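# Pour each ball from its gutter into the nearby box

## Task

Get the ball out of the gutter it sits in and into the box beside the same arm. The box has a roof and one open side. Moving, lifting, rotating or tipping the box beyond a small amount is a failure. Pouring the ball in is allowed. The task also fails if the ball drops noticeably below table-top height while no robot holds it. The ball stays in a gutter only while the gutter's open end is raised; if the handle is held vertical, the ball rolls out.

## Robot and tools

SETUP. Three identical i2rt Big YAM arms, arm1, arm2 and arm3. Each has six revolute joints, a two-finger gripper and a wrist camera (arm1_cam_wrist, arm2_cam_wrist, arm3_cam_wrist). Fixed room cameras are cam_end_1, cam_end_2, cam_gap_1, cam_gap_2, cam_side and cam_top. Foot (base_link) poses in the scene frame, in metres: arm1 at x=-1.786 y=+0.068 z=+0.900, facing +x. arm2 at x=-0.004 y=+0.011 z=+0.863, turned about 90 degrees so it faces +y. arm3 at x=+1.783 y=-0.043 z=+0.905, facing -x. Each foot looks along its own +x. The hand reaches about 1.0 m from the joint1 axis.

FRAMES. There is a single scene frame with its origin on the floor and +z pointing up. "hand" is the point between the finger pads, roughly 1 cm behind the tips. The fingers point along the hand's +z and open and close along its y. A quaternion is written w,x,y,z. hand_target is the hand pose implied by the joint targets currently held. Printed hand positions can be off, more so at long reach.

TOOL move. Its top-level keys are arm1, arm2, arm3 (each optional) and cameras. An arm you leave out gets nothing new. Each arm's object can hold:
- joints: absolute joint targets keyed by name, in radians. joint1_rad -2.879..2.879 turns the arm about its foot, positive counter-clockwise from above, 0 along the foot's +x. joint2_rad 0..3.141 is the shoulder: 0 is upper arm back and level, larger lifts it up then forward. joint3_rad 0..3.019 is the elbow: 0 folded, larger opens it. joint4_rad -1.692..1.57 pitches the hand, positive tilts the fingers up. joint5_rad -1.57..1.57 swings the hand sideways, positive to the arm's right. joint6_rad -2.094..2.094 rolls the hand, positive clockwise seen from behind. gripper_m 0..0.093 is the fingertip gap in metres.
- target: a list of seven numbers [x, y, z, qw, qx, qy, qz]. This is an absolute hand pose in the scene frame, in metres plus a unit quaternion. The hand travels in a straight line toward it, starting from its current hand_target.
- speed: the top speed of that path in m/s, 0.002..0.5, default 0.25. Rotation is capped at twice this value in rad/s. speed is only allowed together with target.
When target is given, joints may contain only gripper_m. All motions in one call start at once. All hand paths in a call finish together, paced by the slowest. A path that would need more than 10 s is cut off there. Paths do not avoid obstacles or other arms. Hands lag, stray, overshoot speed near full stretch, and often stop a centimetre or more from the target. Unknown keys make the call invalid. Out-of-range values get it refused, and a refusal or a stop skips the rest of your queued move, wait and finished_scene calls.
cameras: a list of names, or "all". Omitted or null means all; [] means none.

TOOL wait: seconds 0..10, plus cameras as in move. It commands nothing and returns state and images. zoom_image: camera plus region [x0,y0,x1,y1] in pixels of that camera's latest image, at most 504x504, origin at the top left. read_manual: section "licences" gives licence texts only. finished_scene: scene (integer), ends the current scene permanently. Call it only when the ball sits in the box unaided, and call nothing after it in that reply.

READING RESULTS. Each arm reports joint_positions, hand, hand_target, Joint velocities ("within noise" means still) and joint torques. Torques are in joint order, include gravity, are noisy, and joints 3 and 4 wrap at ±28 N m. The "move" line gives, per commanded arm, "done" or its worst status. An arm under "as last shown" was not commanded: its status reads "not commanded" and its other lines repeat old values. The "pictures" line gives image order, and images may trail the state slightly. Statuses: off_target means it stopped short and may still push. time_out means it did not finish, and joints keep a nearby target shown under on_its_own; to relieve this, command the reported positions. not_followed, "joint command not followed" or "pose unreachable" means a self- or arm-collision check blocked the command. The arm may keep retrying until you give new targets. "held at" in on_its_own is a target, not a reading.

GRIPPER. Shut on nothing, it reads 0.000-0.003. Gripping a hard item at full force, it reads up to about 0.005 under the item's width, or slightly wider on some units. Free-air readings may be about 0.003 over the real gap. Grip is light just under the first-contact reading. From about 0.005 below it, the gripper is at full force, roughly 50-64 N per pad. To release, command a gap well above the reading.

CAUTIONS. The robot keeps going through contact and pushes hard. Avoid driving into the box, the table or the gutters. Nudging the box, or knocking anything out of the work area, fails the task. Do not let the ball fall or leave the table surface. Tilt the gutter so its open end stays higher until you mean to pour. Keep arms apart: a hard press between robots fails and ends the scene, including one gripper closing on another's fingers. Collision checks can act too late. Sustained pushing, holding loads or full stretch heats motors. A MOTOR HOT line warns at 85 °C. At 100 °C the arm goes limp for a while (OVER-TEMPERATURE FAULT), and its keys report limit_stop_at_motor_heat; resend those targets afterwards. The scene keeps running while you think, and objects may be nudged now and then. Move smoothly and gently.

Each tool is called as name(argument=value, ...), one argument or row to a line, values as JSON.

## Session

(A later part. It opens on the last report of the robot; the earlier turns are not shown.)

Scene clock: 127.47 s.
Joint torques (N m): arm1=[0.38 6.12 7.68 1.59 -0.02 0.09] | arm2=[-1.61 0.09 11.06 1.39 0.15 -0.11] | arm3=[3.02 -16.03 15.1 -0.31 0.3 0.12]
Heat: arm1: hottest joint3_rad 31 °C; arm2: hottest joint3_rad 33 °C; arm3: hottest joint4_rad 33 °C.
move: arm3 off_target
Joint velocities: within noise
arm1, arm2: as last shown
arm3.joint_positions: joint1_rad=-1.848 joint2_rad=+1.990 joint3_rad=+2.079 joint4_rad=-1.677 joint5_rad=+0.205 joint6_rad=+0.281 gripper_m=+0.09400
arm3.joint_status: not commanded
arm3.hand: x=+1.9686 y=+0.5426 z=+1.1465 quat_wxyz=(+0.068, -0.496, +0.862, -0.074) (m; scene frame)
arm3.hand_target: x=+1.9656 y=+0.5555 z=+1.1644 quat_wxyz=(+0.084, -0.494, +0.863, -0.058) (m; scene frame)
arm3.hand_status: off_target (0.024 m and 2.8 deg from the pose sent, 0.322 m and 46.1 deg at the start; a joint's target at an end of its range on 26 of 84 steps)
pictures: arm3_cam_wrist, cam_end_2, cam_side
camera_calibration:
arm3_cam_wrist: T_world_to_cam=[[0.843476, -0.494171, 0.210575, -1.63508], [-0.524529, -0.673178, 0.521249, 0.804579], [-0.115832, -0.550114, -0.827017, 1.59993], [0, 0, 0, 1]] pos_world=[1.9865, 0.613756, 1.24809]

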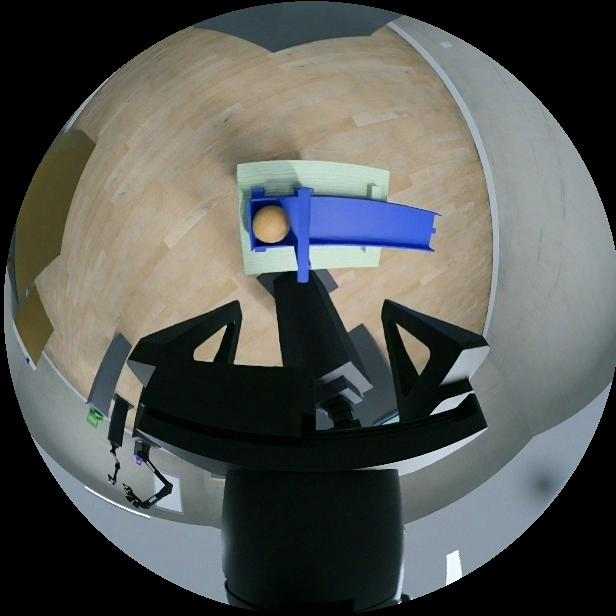

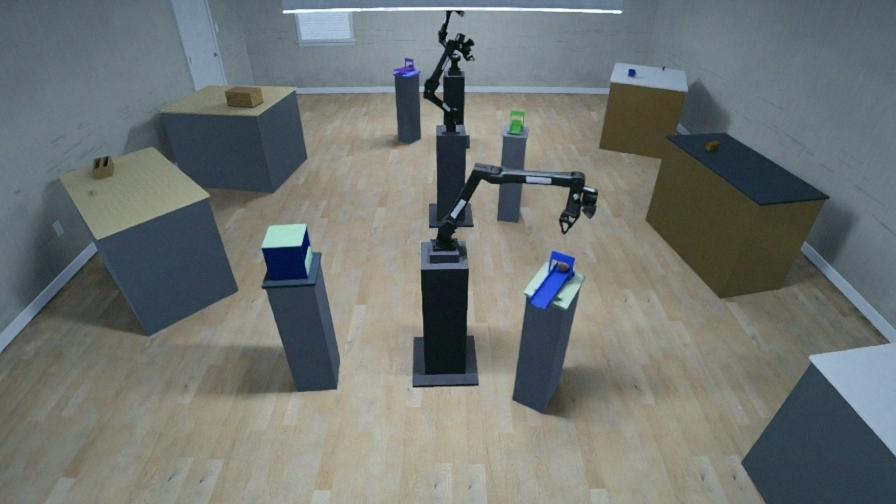

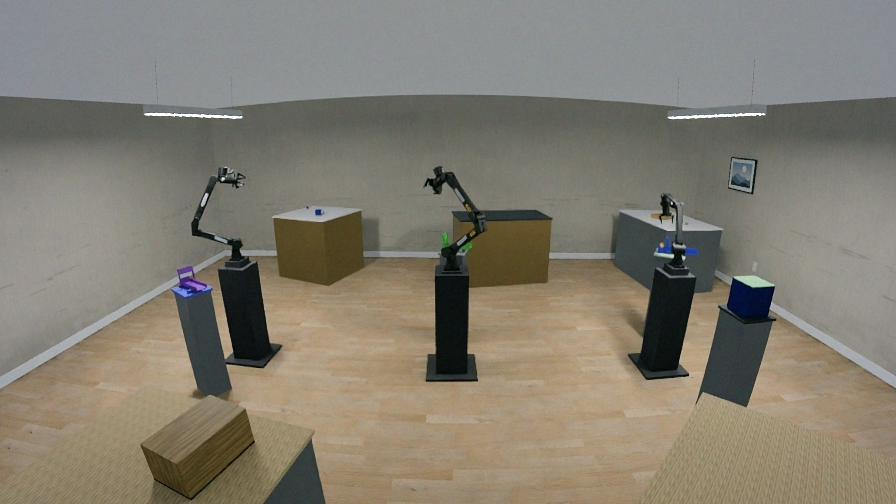

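move(
  arm3={"target": [1.985, 0.553, 1.064, 0.043, -0.4905, 0.867, -0.0759], "speed": 0.12},
  cameras=["arm3_cam_wrist", "cam_end_2", "cam_side"],
)

zoom_image(
  camera="arm3_cam_wrist",
  region=[200, 200, 450, 400],
)

zoom_image(
  camera="cam_end_2",
  region=[500, 190, 620, 310],
)

zoom_image(
  camera="cam_side",
  region=[630, 180, 730, 280],
)

Scene clock: 144.60 s.
Joint torques (N m): arm1=[0.38 6.12 7.68 1.58 -0.02 0.08] | arm2=[-1.61 0.09 11.06 1.39 0.15 -0.11] | arm3=[1.08 -16.67 9.14 0.44 0.07 -0.11]
Heat: arm1: hottest joint3_rad 31 °C; arm2: hottest joint3_rad 34 °C; arm3: hottest joint3_rad 34 °C.
move: arm3 off_target
Joint velocities: within noise
arm1, arm2: as last shown
arm3.joint_positions: joint1_rad=-1.872 joint2_rad=+2.049 joint3_rad=+1.987 joint4_rad=-1.549 joint5_rad=+0.175 joint6_rad=+0.279 gripper_m=+0.09400
arm3.joint_status: not commanded
arm3.hand: x=+1.9807 y=+0.5532 z=+1.0749 quat_wxyz=(+0.049, -0.489, +0.868, -0.072) (m; scene frame)
arm3.hand_target: x=+1.9849 y=+0.5529 z=+1.0641 quat_wxyz=(+0.043, -0.491, +0.867, -0.076) (m; scene frame)
arm3.hand_status: off_target (0.012 m and 0.8 deg from the pose sent, 0.085 m and 3.0 deg at the start)
pictures: arm3_cam_wrist, cam_end_2, cam_side
camera_calibration:
arm3_cam_wrist: T_world_to_cam=[[0.839741, -0.509256, 0.188397, -1.5855], [-0.520081, -0.654637, 0.548604, 0.806906], [-0.156049, -0.558667, -0.81458, 1.61901], [0, 0, 0, 1]] pos_world=[2.00371, 0.625295, 1.17485]

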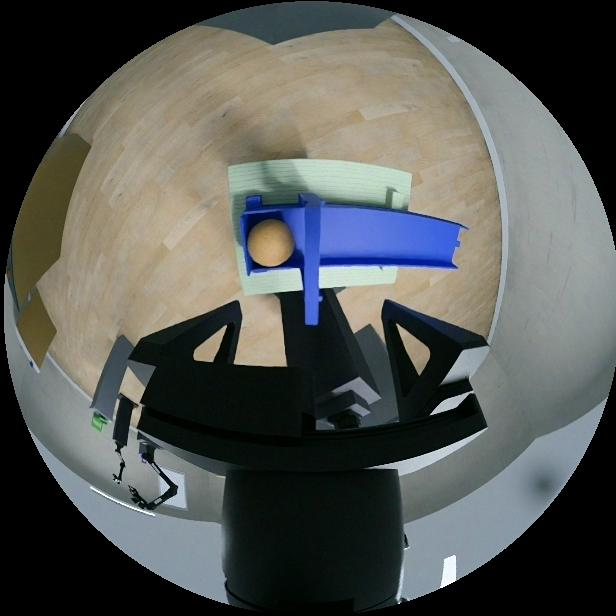

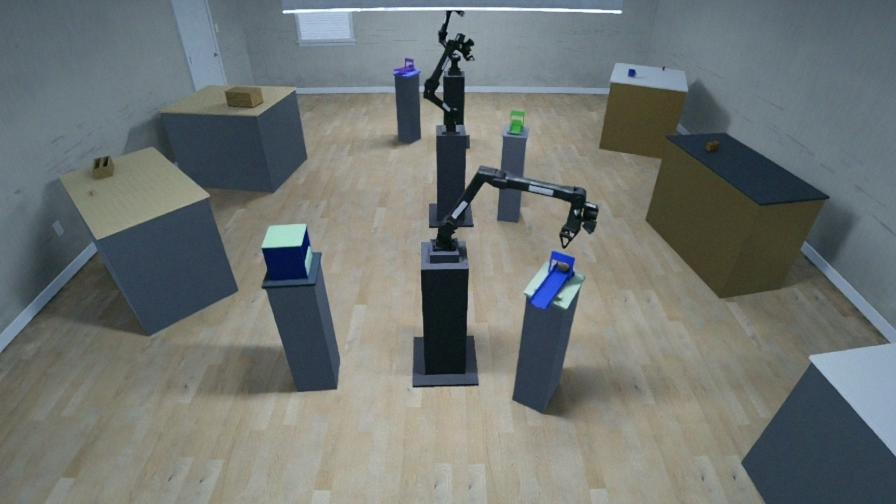

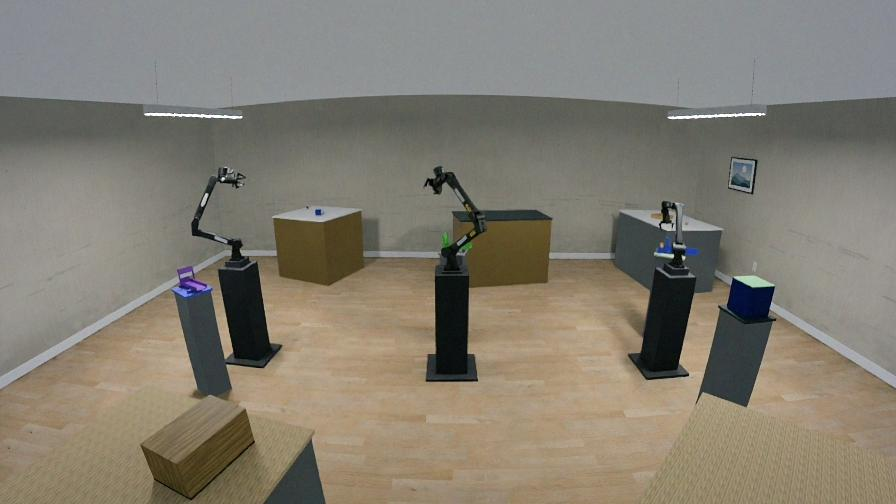

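Scaled by 2.016 from the camera's 616x616 image, which has a finer 880x880 frame.

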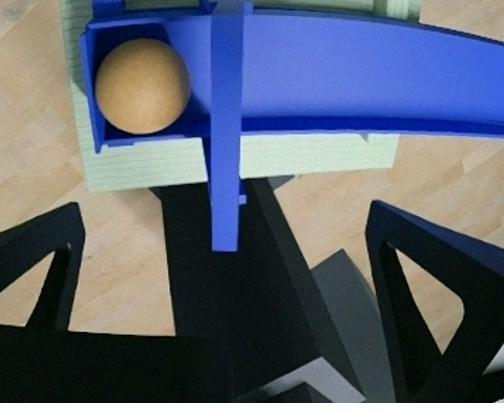

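Scaled by 4.200 from the camera's 896x504 image, which has a finer 1280x720 frame.

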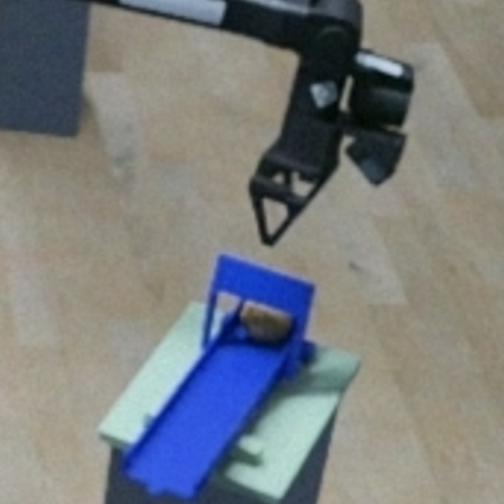

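Scaled by 5.040 from the camera's 896x504 image, which has a finer 1280x720 frame.

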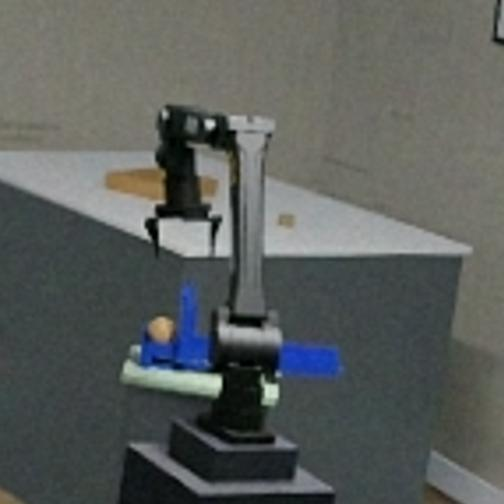

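move(
  arm3={"target": [1.993, 0.541, 0.998, 0.043, -0.4905, 0.867, -0.0759], "speed": 0.06},
  cameras=["arm3_cam_wrist", "cam_end_2", "cam_side"],
)

zoom_image(
  camera="arm3_cam_wrist",
  region=[200, 200, 450, 400],
)

zoom_image(
  camera="cam_end_2",
  region=[500, 190, 620, 310],
)

zoom_image(
  camera="cam_side",
  region=[630, 180, 730, 280],
)

Scene clock: 151.93 s.
Joint torques (N m): arm1=[0.38 6.18 7.69 1.58 -0.01 0.08] | arm2=[-1.61 0.15 11.06 1.39 0.15 -0.11] | arm3=[0.62 -16.38 8.68 0.25 0.11 -0.1]
Heat: arm1: hottest joint3_rad 31 °C; arm2: hottest joint3_rad 34 °C; arm3: hottest joint3_rad 34 °C.
move: arm3 off_target
Joint velocities: within noise
arm1, arm2: as last shown
arm3.joint_positions: joint1_rad=-1.887 joint2_rad=+2.049 joint3_rad=+1.821 joint4_rad=-1.373 joint5_rad=+0.175 joint6_rad=+0.261 gripper_m=+0.09400
arm3.joint_status: not commanded
arm3.hand: x=+1.9877 y=+0.5439 z=+1.0120 quat_wxyz=(+0.051, -0.490, +0.868, -0.070) (m; scene frame)
arm3.hand_target: x=+1.9929 y=+0.5407 z=+0.9981 quat_wxyz=(+0.043, -0.490, +0.867, -0.076) (m; scene frame)
arm3.hand_status: off_target (0.015 m and 1.1 deg from the pose sent, 0.079 m and 0.8 deg at the start)
pictures: arm3_cam_wrist, cam_end_2, cam_side
camera_calibration:
arm3_cam_wrist: T_world_to_cam=[[0.840755, -0.508363, 0.186275, -1.58462], [-0.519097, -0.659117, 0.544154, 0.843925], [-0.153851, -0.554195, -0.818045, 1.56029], [0, 0, 0, 1]] pos_world=[2.01041, 0.615387, 1.11234]

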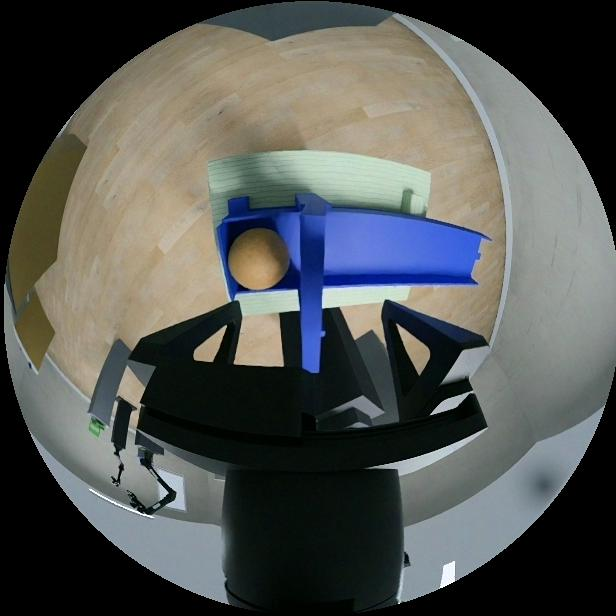

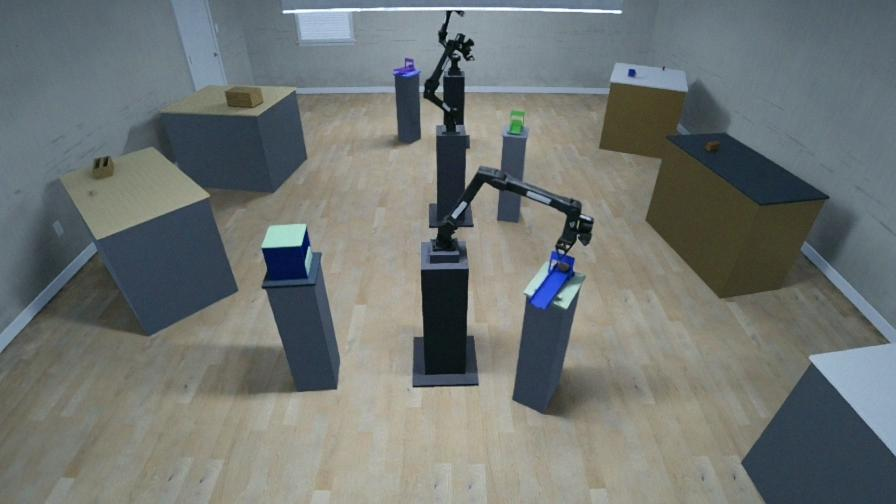

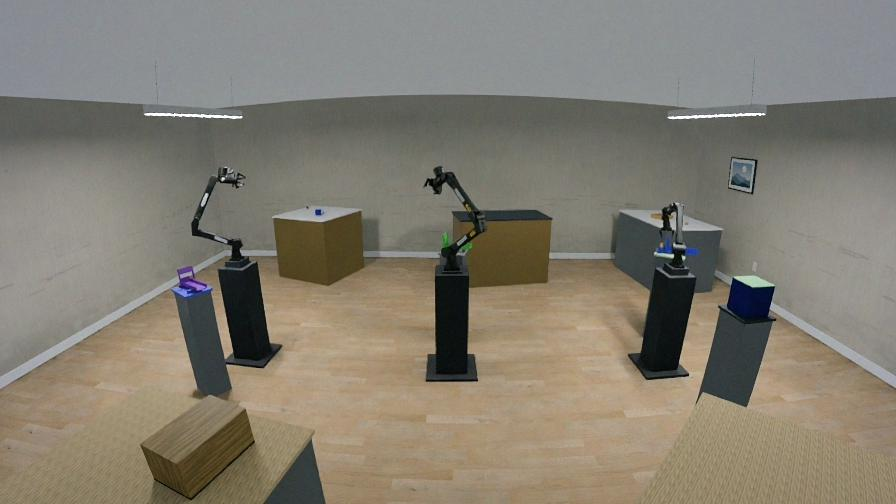

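Scaled by 2.016 from the camera's 616x616 image, which has a finer 880x880 frame.

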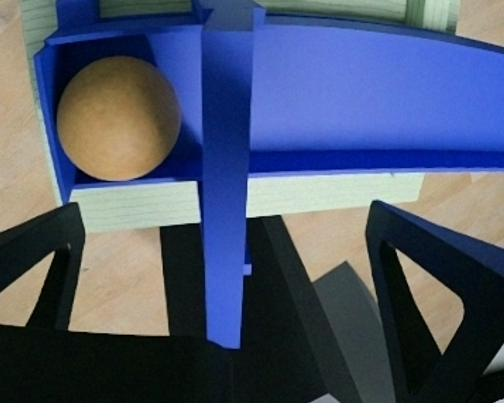

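Scaled by 4.200 from the camera's 896x504 image, which has a finer 1280x720 frame.

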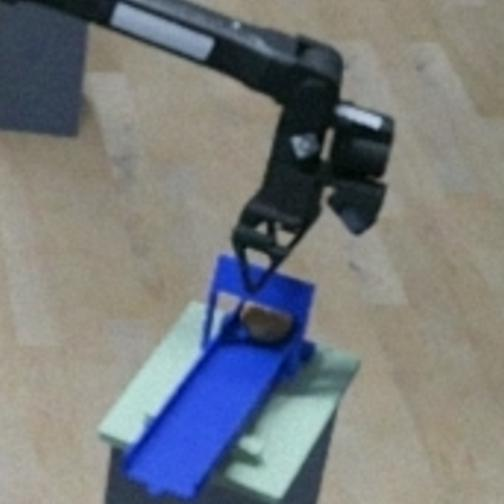

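Scaled by 5.040 from the camera's 896x504 image, which has a finer 1280x720 frame.

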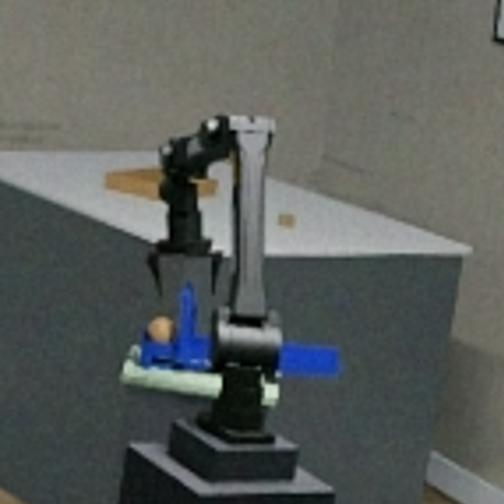

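move(
  arm3={"target": [1.996, 0.538, 0.985, 0.043, -0.4905, 0.867, -0.0759], "speed": 0.06},
  cameras=["arm3_cam_wrist", "cam_end_2", "cam_side"],
)

zoom_image(
  camera="arm3_cam_wrist",
  region=[200, 200, 450, 400],
)

zoom_image(
  camera="cam_end_2",
  region=[530, 220, 600, 290],
)

zoom_image(
  camera="cam_side",
  region=[650, 210, 700, 260],
)

Scene clock: 159.33 s.
Joint torques (N m): arm1=[0.32 6.18 7.69 1.58 -0.02 0.08] | arm2=[-1.61 0.09 11.06 1.39 0.15 -0.11] | arm3=[0.67 -16.32 8.24 0.44 0.1 -0.09]
Heat: arm1: hottest joint3_rad 31 °C; arm2: hottest joint3_rad 34 °C; arm3: hottest joint2_rad 33 °C.
move: arm3 off_target
Joint velocities: within noise
arm1, arm2: as last shown
arm3.joint_positions: joint1_rad=-1.891 joint2_rad=+2.049 joint3_rad=+1.794 joint4_rad=-1.339 joint5_rad=+0.175 joint6_rad=+0.255 gripper_m=+0.09400
arm3.joint_status: not commanded
arm3.hand: x=+1.9899 y=+0.5422 z=+1.0019 quat_wxyz=(+0.053, -0.490, +0.867, -0.068) (m; scene frame)
arm3.hand_target: x=+1.9957 y=+0.5377 z=+0.9853 quat_wxyz=(+0.043, -0.490, +0.867, -0.076) (m; scene frame)
arm3.hand_status: off_target (0.018 m and 1.4 deg from the pose sent, 0.029 m and 1.1 deg at the start)
pictures: arm3_cam_wrist, cam_end_2, cam_side
camera_calibration:
arm3_cam_wrist: T_world_to_cam=[[0.841395, -0.507863, 0.184743, -1.58539], [-0.518679, -0.662905, 0.539934, 0.854941], [-0.151745, -0.55012, -0.821183, 1.5482], [0, 0, 0, 1]] pos_world=[2.01231, 0.613281, 1.10263]

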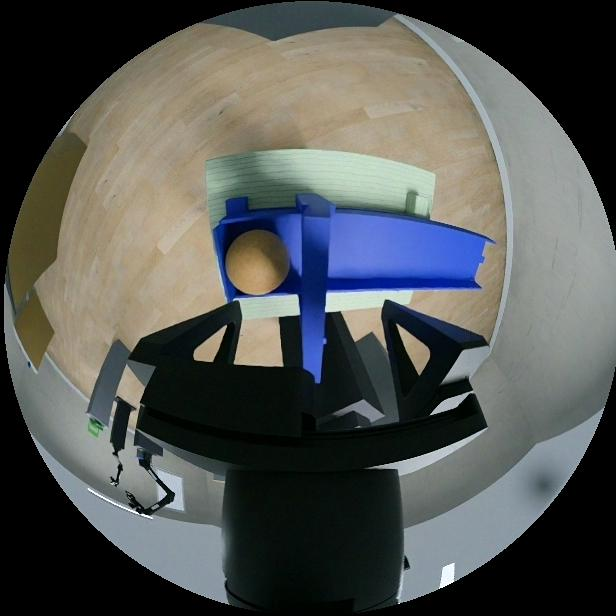

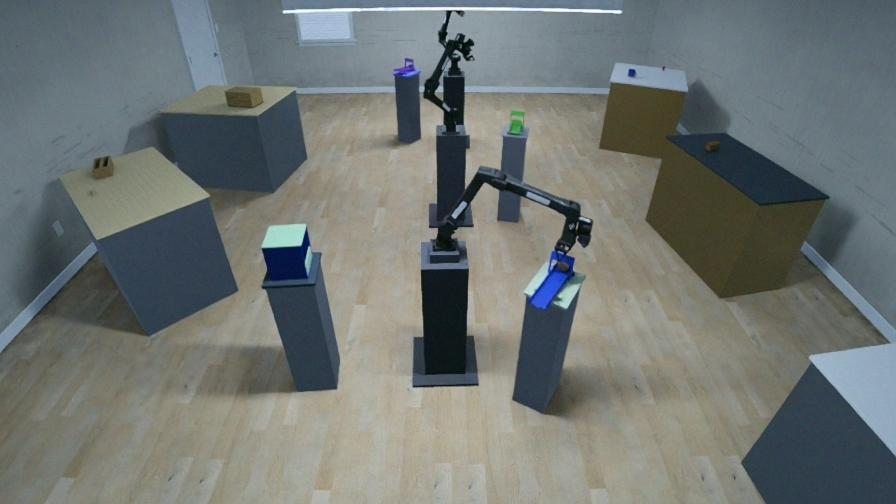

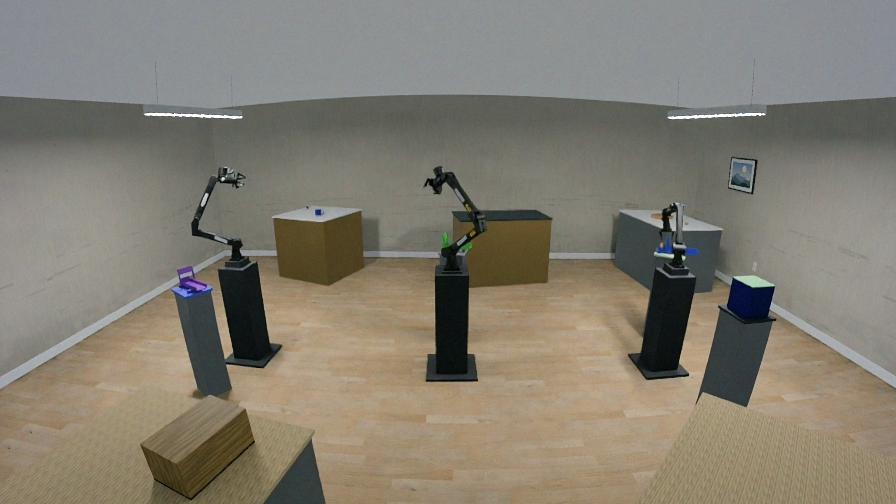

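Scaled by 2.016 from the camera's 616x616 image, which has a finer 880x880 frame.

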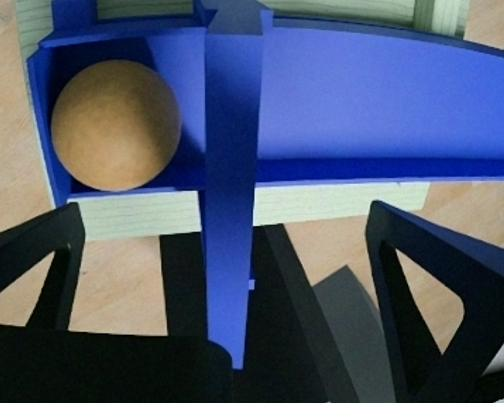

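Scaled by 7.200 from the camera's 896x504 image, which has a finer 1280x720 frame.

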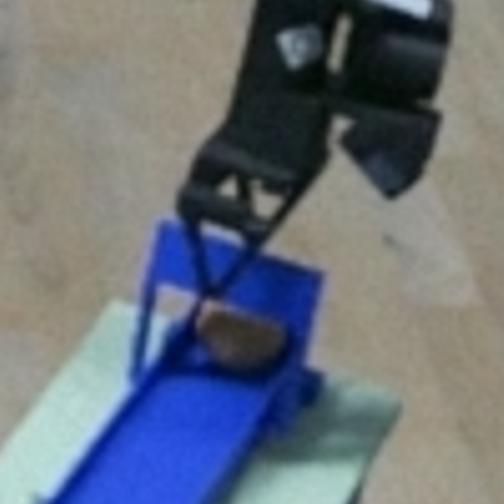

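Scaled by 10.080 from the camera's 896x504 image, which has a finer 1280x720 frame.

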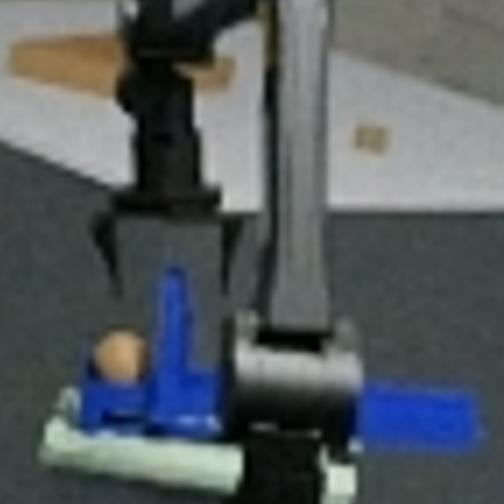

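move(
  arm3={"joints": {"gripper_m": 0.024}},
  cameras=["arm3_cam_wrist"],
)

zoom_image(
  camera="arm3_cam_wrist",
  region=[200, 200, 450, 400],
)

Scene clock: 164.47 s.
Joint torques (N m): arm1=[0.38 6.12 7.69 1.61 -0.01 0.09] | arm2=[-1.55 0.15 11.06 1.39 0.15 -0.11] | arm3=[1.55 -14.86 8.47 0.44 0.14 -0.08]
Heat: arm1: hottest joint3_rad 31 °C; arm2: hottest joint3_rad 34 °C; arm3: hottest joint2_rad 33 °C.
move: arm3 done
Joint velocities: within noise
arm1, arm2: as last shown
arm3.joint_positions: joint1_rad=-1.891 joint2_rad=+2.049 joint3_rad=+1.794 joint4_rad=-1.339 joint5_rad=+0.175 joint6_rad=+0.253 gripper_m=+0.02413
arm3.joint_status: all done
arm3.hand: x=+1.9899 y=+0.5423 z=+1.0019 quat_wxyz=(+0.053, -0.491, +0.867, -0.068) (m; scene frame)
arm3.hand_target: x=+1.9957 y=+0.5378 z=+0.9853 quat_wxyz=(+0.043, -0.491, +0.867, -0.076) (m; scene frame)
arm3.hand_status: not commanded
pictures: arm3_cam_wrist
camera_calibration:
arm3_cam_wrist: T_world_to_cam=[[0.841958, -0.506955, 0.18467, -1.58687], [-0.51794, -0.663549, 0.539852, 0.853953], [-0.151143, -0.550181, -0.821253, 1.54714], [0, 0, 0, 1]] pos_world=[2.01221, 0.613379, 1.10263]

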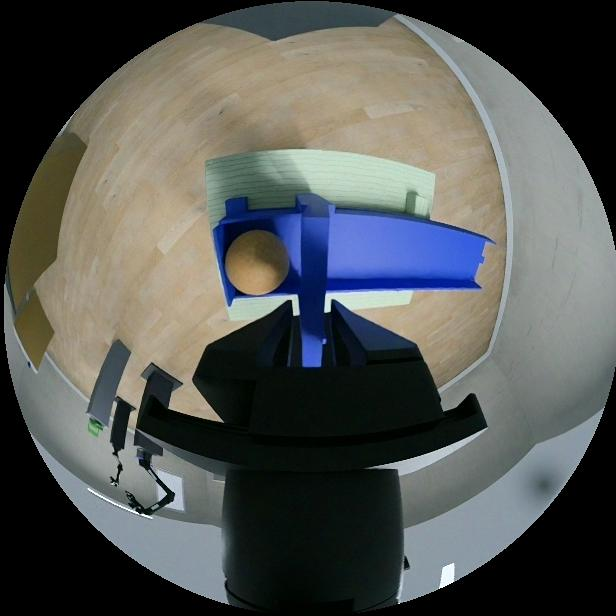

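Scaled by 2.016 from the camera's 616x616 image, which has a finer 880x880 frame.

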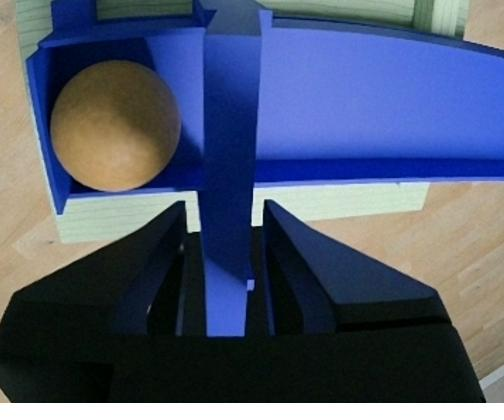

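move(
  arm3={"joints": {"gripper_m": 0.014}},
  cameras=[],
)

move(
  arm3={"joints": {"gripper_m": 0.002}},
  cameras=["arm3_cam_wrist", "cam_end_2"],
)

zoom_image(
  camera="arm3_cam_wrist",
  region=[200, 200, 450, 400],
)

Scene clock: 168.43 s.
Joint torques (N m): arm1=[0.38 6.12 7.69 1.58 -0.01 0.08] | arm2=[-1.61 0.15 11.06 1.4 0.15 -0.11] | arm3=[0.91 -14.86 8.23 0.29 0.15 -0.05]
Heat: arm1: hottest joint3_rad 31 °C; arm2: hottest joint3_rad 34 °C; arm3: hottest joint2_rad 33 °C.
move: arm3 done
Joint velocities: within noise
arm1, arm2: as last shown
arm3.joint_positions: joint1_rad=-1.891 joint2_rad=+2.049 joint3_rad=+1.794 joint4_rad=-1.339 joint5_rad=+0.174 joint6_rad=+0.253 gripper_m=+0.01414
arm3.joint_status: all done
arm3.hand: x=+1.9896 y=+0.5424 z=+1.0018 quat_wxyz=(+0.052, -0.491, +0.867, -0.067) (m; scene frame)
arm3.hand_target: x=+1.9957 y=+0.5378 z=+0.9853 quat_wxyz=(+0.043, -0.491, +0.867, -0.076) (m; scene frame)
arm3.hand_status: not commanded
pictures: none
No camera images: "cameras" was empty.

Scene clock: 168.93 s.
Joint torques (N m): arm1=[0.32 6.12 7.69 1.58 -0.01 0.09] | arm2=[-1.61 0.15 11.06 1.39 0.15 -0.11] | arm3=[0.21 -16.09 8.36 0.46 -0.18 -0.07]
Heat: arm1: hottest joint3_rad 31 °C; arm2: hottest joint3_rad 34 °C; arm3: hottest joint2_rad 33 °C.
move: arm3 off_target
Joint velocities: within noise
arm1, arm2: as last shown
arm3.joint_positions: joint1_rad=-1.891 joint2_rad=+2.049 joint3_rad=+1.794 joint4_rad=-1.339 joint5_rad=+0.183 joint6_rad=+0.254 gripper_m=+0.01080
arm3.joint_status: gripper_m off_target (ended at +0.01083, target +0.00200)
arm3.hand: x=+1.9911 y=+0.5419 z=+1.0021 quat_wxyz=(+0.055, -0.490, +0.867, -0.071) (m; scene frame)
arm3.hand_target: x=+1.9957 y=+0.5378 z=+0.9853 quat_wxyz=(+0.043, -0.491, +0.867, -0.076) (m; scene frame)
arm3.hand_status: not commanded
pictures: arm3_cam_wrist, cam_end_2
camera_calibration:
arm3_cam_wrist: T_world_to_cam=[[0.840248, -0.507105, 0.191906, -1.59197], [-0.522342, -0.662156, 0.537316, 0.864775], [-0.145404, -0.551719, -0.821258, 1.53676], [0, 0, 0, 1]] pos_world=[2.01281, 0.613182, 1.10293]

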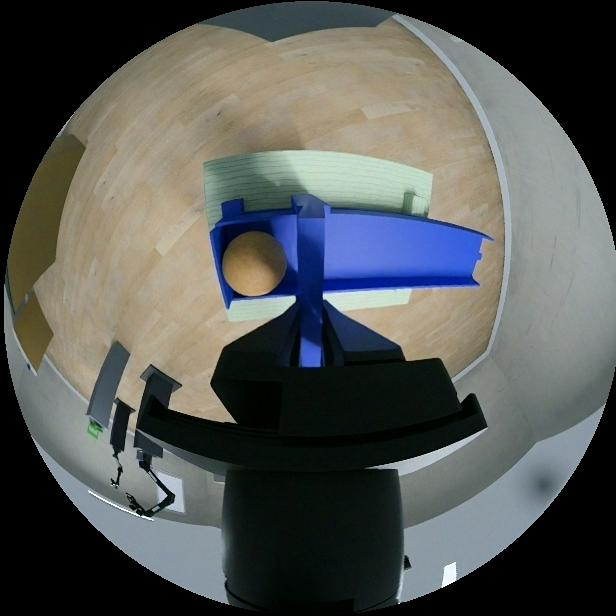

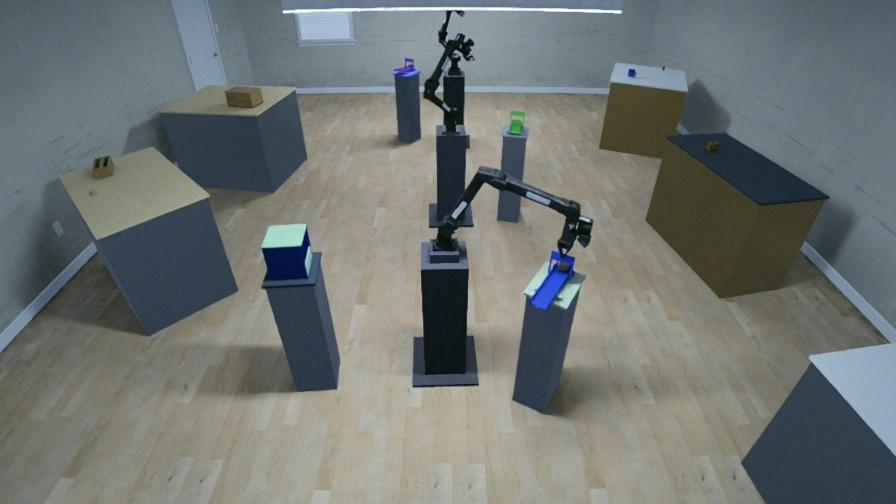

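Scaled by 2.016 from the camera's 616x616 image, which has a finer 880x880 frame.

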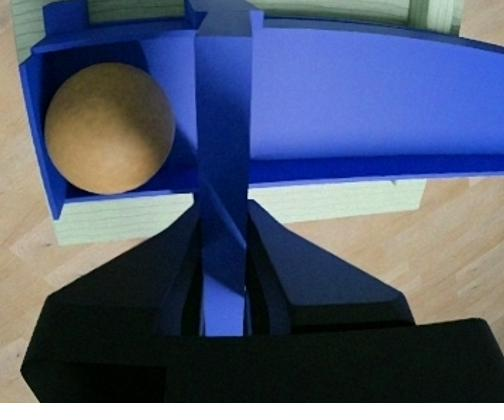

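move(
  arm3={"target": [1.993, 0.538, 1.09, 0.0685, -0.4875, 0.8619, -0.1211], "speed": 0.08},
  cameras=["arm3_cam_wrist", "cam_end_2", "cam_side"],
)

zoom_image(
  camera="arm3_cam_wrist",
  region=[200, 150, 510, 400],
)

zoom_image(
  camera="cam_end_2",
  region=[500, 190, 620, 310],
)

zoom_image(
  camera="cam_side",
  region=[630, 180, 730, 280],
)

Scene clock: 183.57 s.
Joint torques (N m): arm1=[0.38 6.12 7.69 1.59 -0.02 0.09] | arm2=[-1.61 0.09 11.07 1.4 0.16 -0.11] | arm3=[2.84 -18.9 15.32 -0.75 0.64 0.18]
Heat: arm1: hottest joint3_rad 31 °C; arm2: hottest joint3_rad 34 °C; arm3: hottest joint2_rad 33 °C.
move: arm3 off_target
Joint velocities: within noise
arm1.joint_positions: joint1_rad=+0.522 joint2_rad=+0.424 joint3_rad=+1.454 joint4_rad=-1.207 joint5_rad=-0.124 joint6_rad=-0.701 gripper_m=+0.09396
arm1.joint_status: not commanded
arm1.hand: x=-1.6765 y=+0.1590 z=+1.5332 quat_wxyz=(-0.644, +0.463, -0.608, +0.027) (m; scene frame)
arm1.hand_target: x=-1.6817 y=+0.1564 z=+1.5411 quat_wxyz=(-0.652, +0.460, -0.602, +0.028) (m; scene frame)
arm1.hand_status: not commanded
arm2.joint_positions: joint1_rad=+0.831 joint2_rad=+0.632 joint3_rad=+1.438 joint4_rad=-1.316 joint5_rad=+0.134 joint6_rad=+0.790 gripper_m=+0.09396
arm2.joint_status: not commanded
arm2.hand: x=-0.1747 y=+0.1823 z=+1.4253 quat_wxyz=(-0.042, +0.610, -0.611, -0.503) (m; scene frame)
arm2.hand_target: x=-0.1725 y=+0.1803 z=+1.4385 quat_wxyz=(-0.041, +0.604, -0.606, -0.516) (m; scene frame)
arm2.hand_status: not commanded
arm3.joint_positions: joint1_rad=-1.881 joint2_rad=+2.049 joint3_rad=+1.927 joint4_rad=-1.599 joint5_rad=+0.263 joint6_rad=+0.271 gripper_m=+0.01078
arm3.joint_status: not commanded
arm3.hand: x=+1.9926 y=+0.5198 z=+1.0577 quat_wxyz=(+0.040, -0.492, +0.858, -0.142) (m; scene frame)
arm3.hand_target: x=+1.9924 y=+0.5360 z=+1.0902 quat_wxyz=(+0.069, -0.487, +0.862, -0.120) (m; scene frame)
arm3.hand_status: off_target (0.037 m and 4.2 deg from the pose sent, 0.088 m and 6.0 deg at the start)
pictures: arm3_cam_wrist, cam_end_2, cam_side
camera_calibration:
arm3_cam_wrist: T_world_to_cam=[[0.829846, -0.471839, 0.297864, -1.72472], [-0.546927, -0.582024, 0.601763, 0.7602], [-0.110571, -0.662281, -0.741052, 1.4736], [0, 0, 0, 1]] pos_world=[2.00997, 0.604602, 1.14829]

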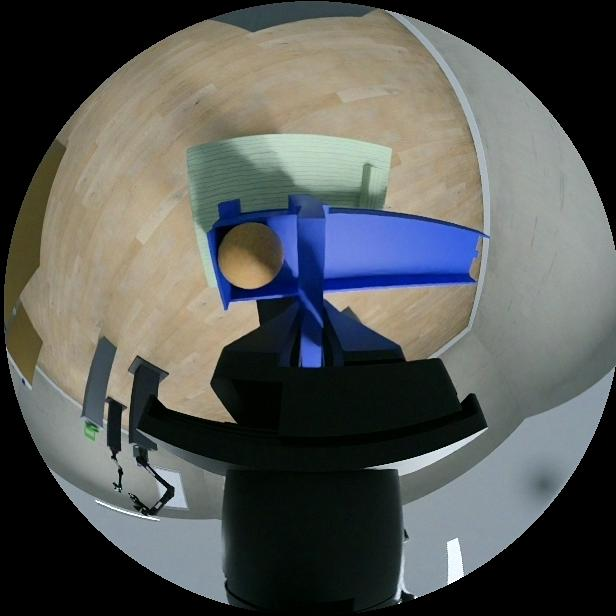

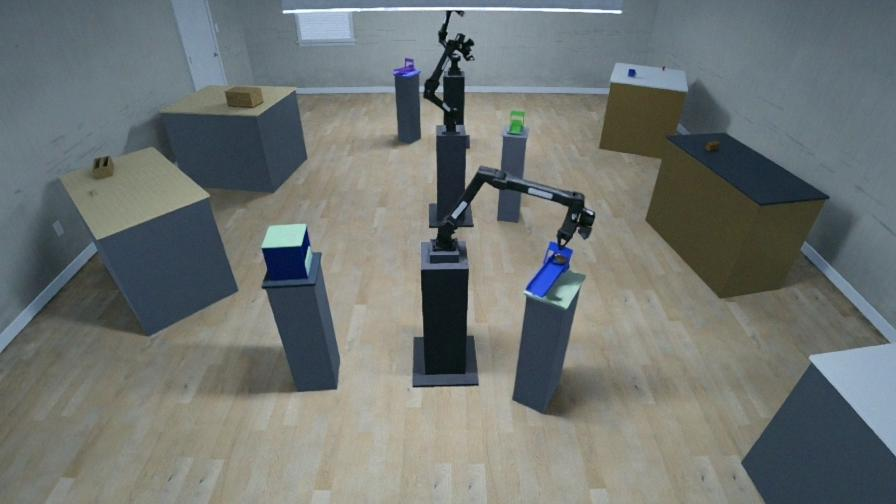

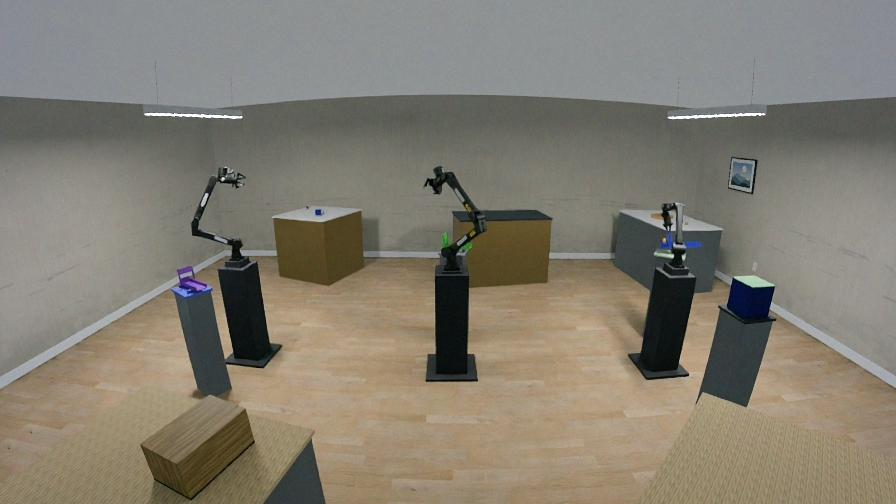

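Scaled by 1.626 from the camera's 616x616 image, which has a finer 880x880 frame.

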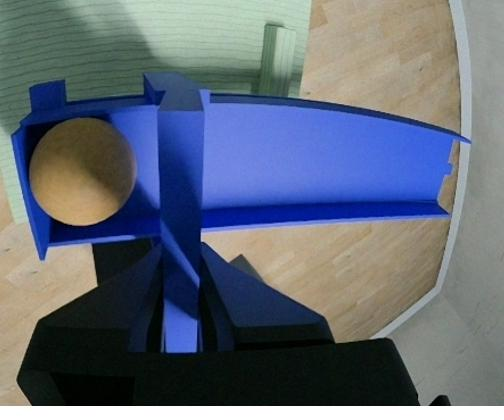

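Scaled by 4.200 from the camera's 896x504 image, which has a finer 1280x720 frame.

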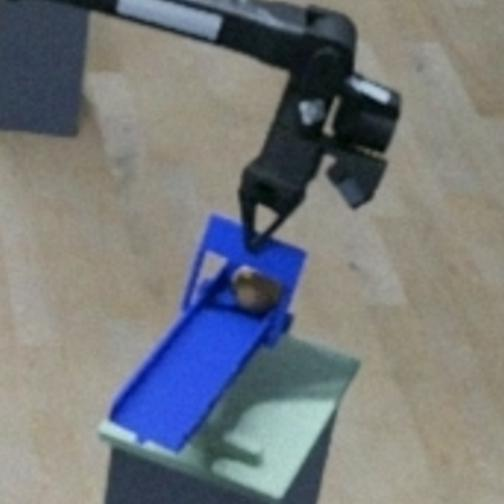

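Scaled by 5.040 from the camera's 896x504 image, which has a finer 1280x720 frame.

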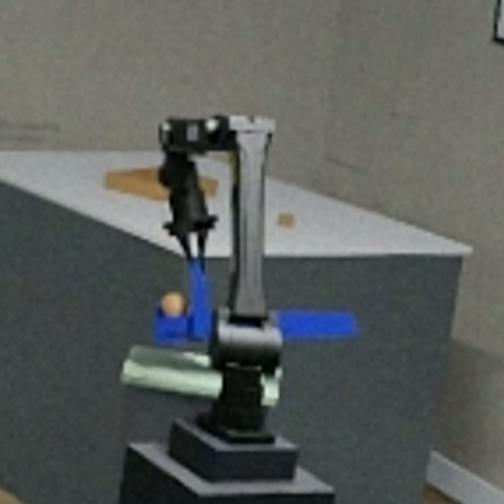

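move(
  arm3={"target": [1.945, 0.405, 1.125, 0.0685, -0.4875, 0.8619, -0.1211], "speed": 0.08},
  cameras=["arm3_cam_wrist", "cam_end_2"],
)

Scene clock: 205.10 s.
Joint torques (N m): arm1=[0.38 6.12 7.71 1.61 -0.02 0.09] | arm2=[-1.61 0.09 11.06 1.39 0.15 -0.11] | arm3=[3.02 -14.8 8.88 0.03 0.53 0.19]
Heat: arm1: hottest joint3_rad 31 °C; arm2: hottest joint3_rad 34 °C; arm3: hottest joint3_rad 36 °C.
move: arm3 off_target
Joint velocities: within noise
arm1, arm2: as last shown
arm3.joint_positions: joint1_rad=-1.859 joint2_rad=+1.674 joint3_rad=+1.528 joint4_rad=-1.544 joint5_rad=+0.263 joint6_rad=+0.295 gripper_m=+0.01079
arm3.joint_status: not commanded
arm3.hand: x=+1.9497 y=+0.4062 z=+1.1115 quat_wxyz=(+0.054, -0.489, +0.861, -0.130) (m; scene frame)
arm3.hand_target: x=+1.9451 y=+0.4050 z=+1.1248 quat_wxyz=(+0.068, -0.488, +0.862, -0.121) (m; scene frame)
arm3.hand_status: off_target (0.014 m and 2.0 deg from the pose sent, 0.141 m and 4.2 deg at the start)
pictures: arm3_cam_wrist, cam_end_2
camera_calibration:
arm3_cam_wrist: T_world_to_cam=[[0.825336, -0.483467, 0.291686, -1.73842], [-0.555389, -0.601964, 0.573744, 0.693989], [-0.101802, -0.635531, -0.765334, 1.43263], [0, 0, 0, 1]] pos_world=[1.96606, 0.487773, 1.20534]

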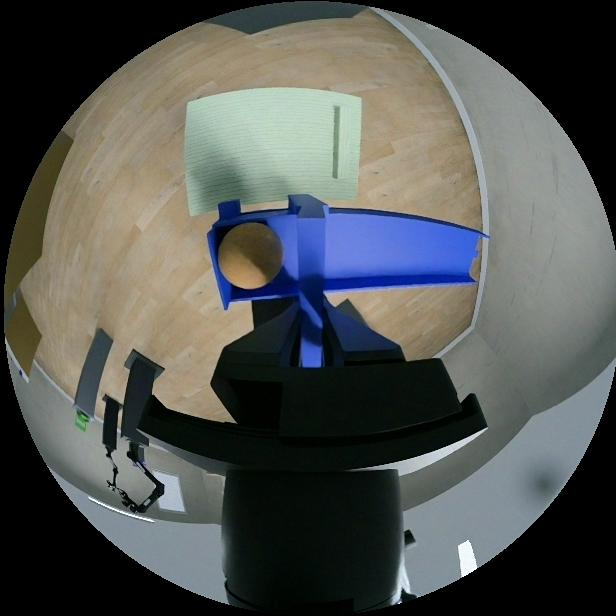

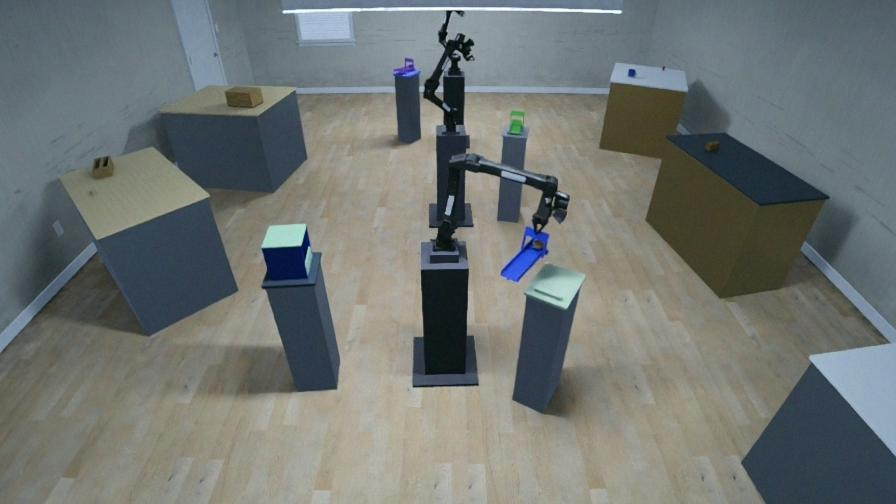

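move(
  arm3={"target": [1.487, 0.309, 1.13, 0.1199, -0.8533, 0.5026, -0.0706], "speed": 0.12},
  cameras=["arm3_cam_wrist"],
)

move(
  arm3={"target": [1.330, -0.123, 1.13, 0.1392, -0.9903, 0.0086, -0.0012], "speed": 0.12},
  cameras=["arm3_cam_wrist"],
)

Scene clock: 222.70 s.
Joint torques (N m): arm1=[0.26 6.12 7.69 1.59 -0.01 0.09] | arm2=[-1.61 0.15 11.06 1.39 0.15 -0.11] | arm3=[1.38 -11.58 15.56 -0.72 0.56 -0.11]
Heat: arm1: hottest joint3_rad 31 °C; arm2: hottest joint3_rad 34 °C; arm3: hottest joint2_rad 34 °C.
move: arm3 off_target
Joint velocities: within noise
arm1, arm2: as last shown
arm3.joint_positions: joint1_rad=-0.804 joint2_rad=+1.588 joint3_rad=+1.409 joint4_rad=-1.531 joint5_rad=+0.259 joint6_rad=+0.313 gripper_m=+0.01079
arm3.joint_status: not commanded
arm3.hand: x=+1.5011 y=+0.2946 z=+1.1085 quat_wxyz=(+0.112, -0.851, +0.504, -0.093) (m; scene frame)
arm3.hand_target: x=+1.4880 y=+0.3079 z=+1.1301 quat_wxyz=(+0.120, -0.853, +0.503, -0.070) (m; scene frame)
arm3.hand_status: off_target (0.030 m and 2.8 deg from the pose sent, 0.473 m and 60.1 deg at the start)
pictures: arm3_cam_wrist
camera_calibration:
arm3_cam_wrist: T_world_to_cam=[[0.832248, 0.467052, 0.298708, -1.71934], [0.229369, -0.780584, 0.581445, -0.754546], [0.504731, -0.415392, -0.756767, 0.328827], [0, 0, 0, 1]] pos_world=[1.43802, 0.350628, 1.20115]

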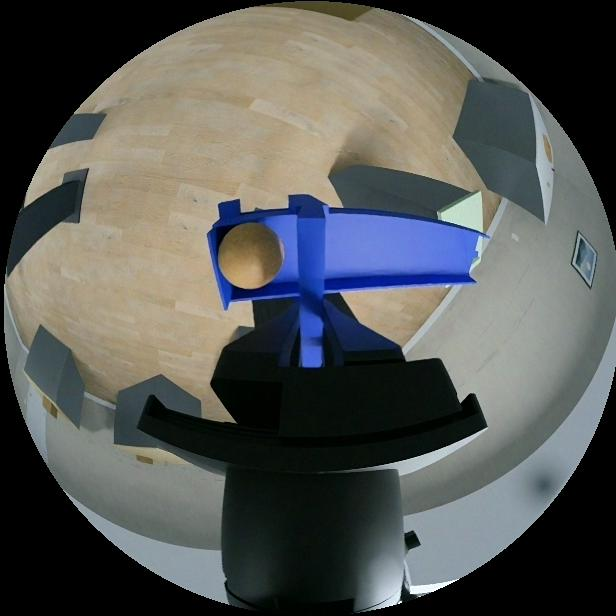

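Scene clock: 227.60 s.
Joint torques (N m): arm1=[0.38 6.12 7.66 1.58 -0.01 0.09] | arm2=[-1.61 0.15 11.06 1.4 0.16 -0.11] | arm3=[1.32 -11.11 15.49 -0.76 0.59 -0.05]
Heat: arm1: hottest joint3_rad 31 °C; arm2: hottest joint3_rad 34 °C; arm3: hottest joint2_rad 34 °C.
move: arm3 off_target
Joint velocities: within noise
arm1, arm2: as last shown
arm3.joint_positions: joint1_rad=+0.239 joint2_rad=+1.582 joint3_rad=+1.408 joint4_rad=-1.529 joint5_rad=+0.255 joint6_rad=+0.308 gripper_m=+0.01080
arm3.joint_status: not commanded
arm3.hand: x=+1.3498 y=-0.1180 z=+1.1080 quat_wxyz=(+0.143, -0.989, +0.011, -0.026) (m; scene frame)
arm3.hand_target: x=+1.3315 y=-0.1227 z=+1.1301 quat_wxyz=(+0.139, -0.990, +0.009, -0.001) (m; scene frame)
arm3.hand_status: off_target (0.030 m and 2.8 deg from the pose sent, 0.452 m and 60.7 deg at the start)
pictures: arm3_cam_wrist
camera_calibration:
arm3_cam_wrist: T_world_to_cam=[[0.012032, 0.954326, 0.298526, -0.235831], [0.789829, -0.192156, 0.582448, -1.72982], [0.613209, 0.228777, -0.756066, 0.162315], [0, 0, 0, 1]] pos_world=[1.26957, -0.144471, 1.20066]

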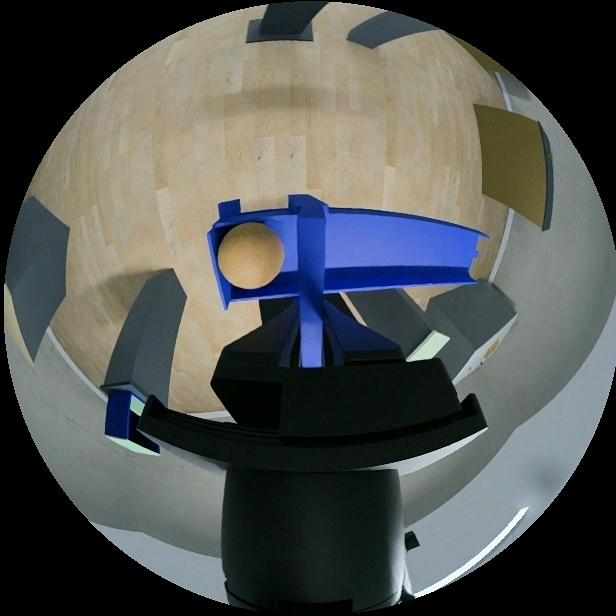

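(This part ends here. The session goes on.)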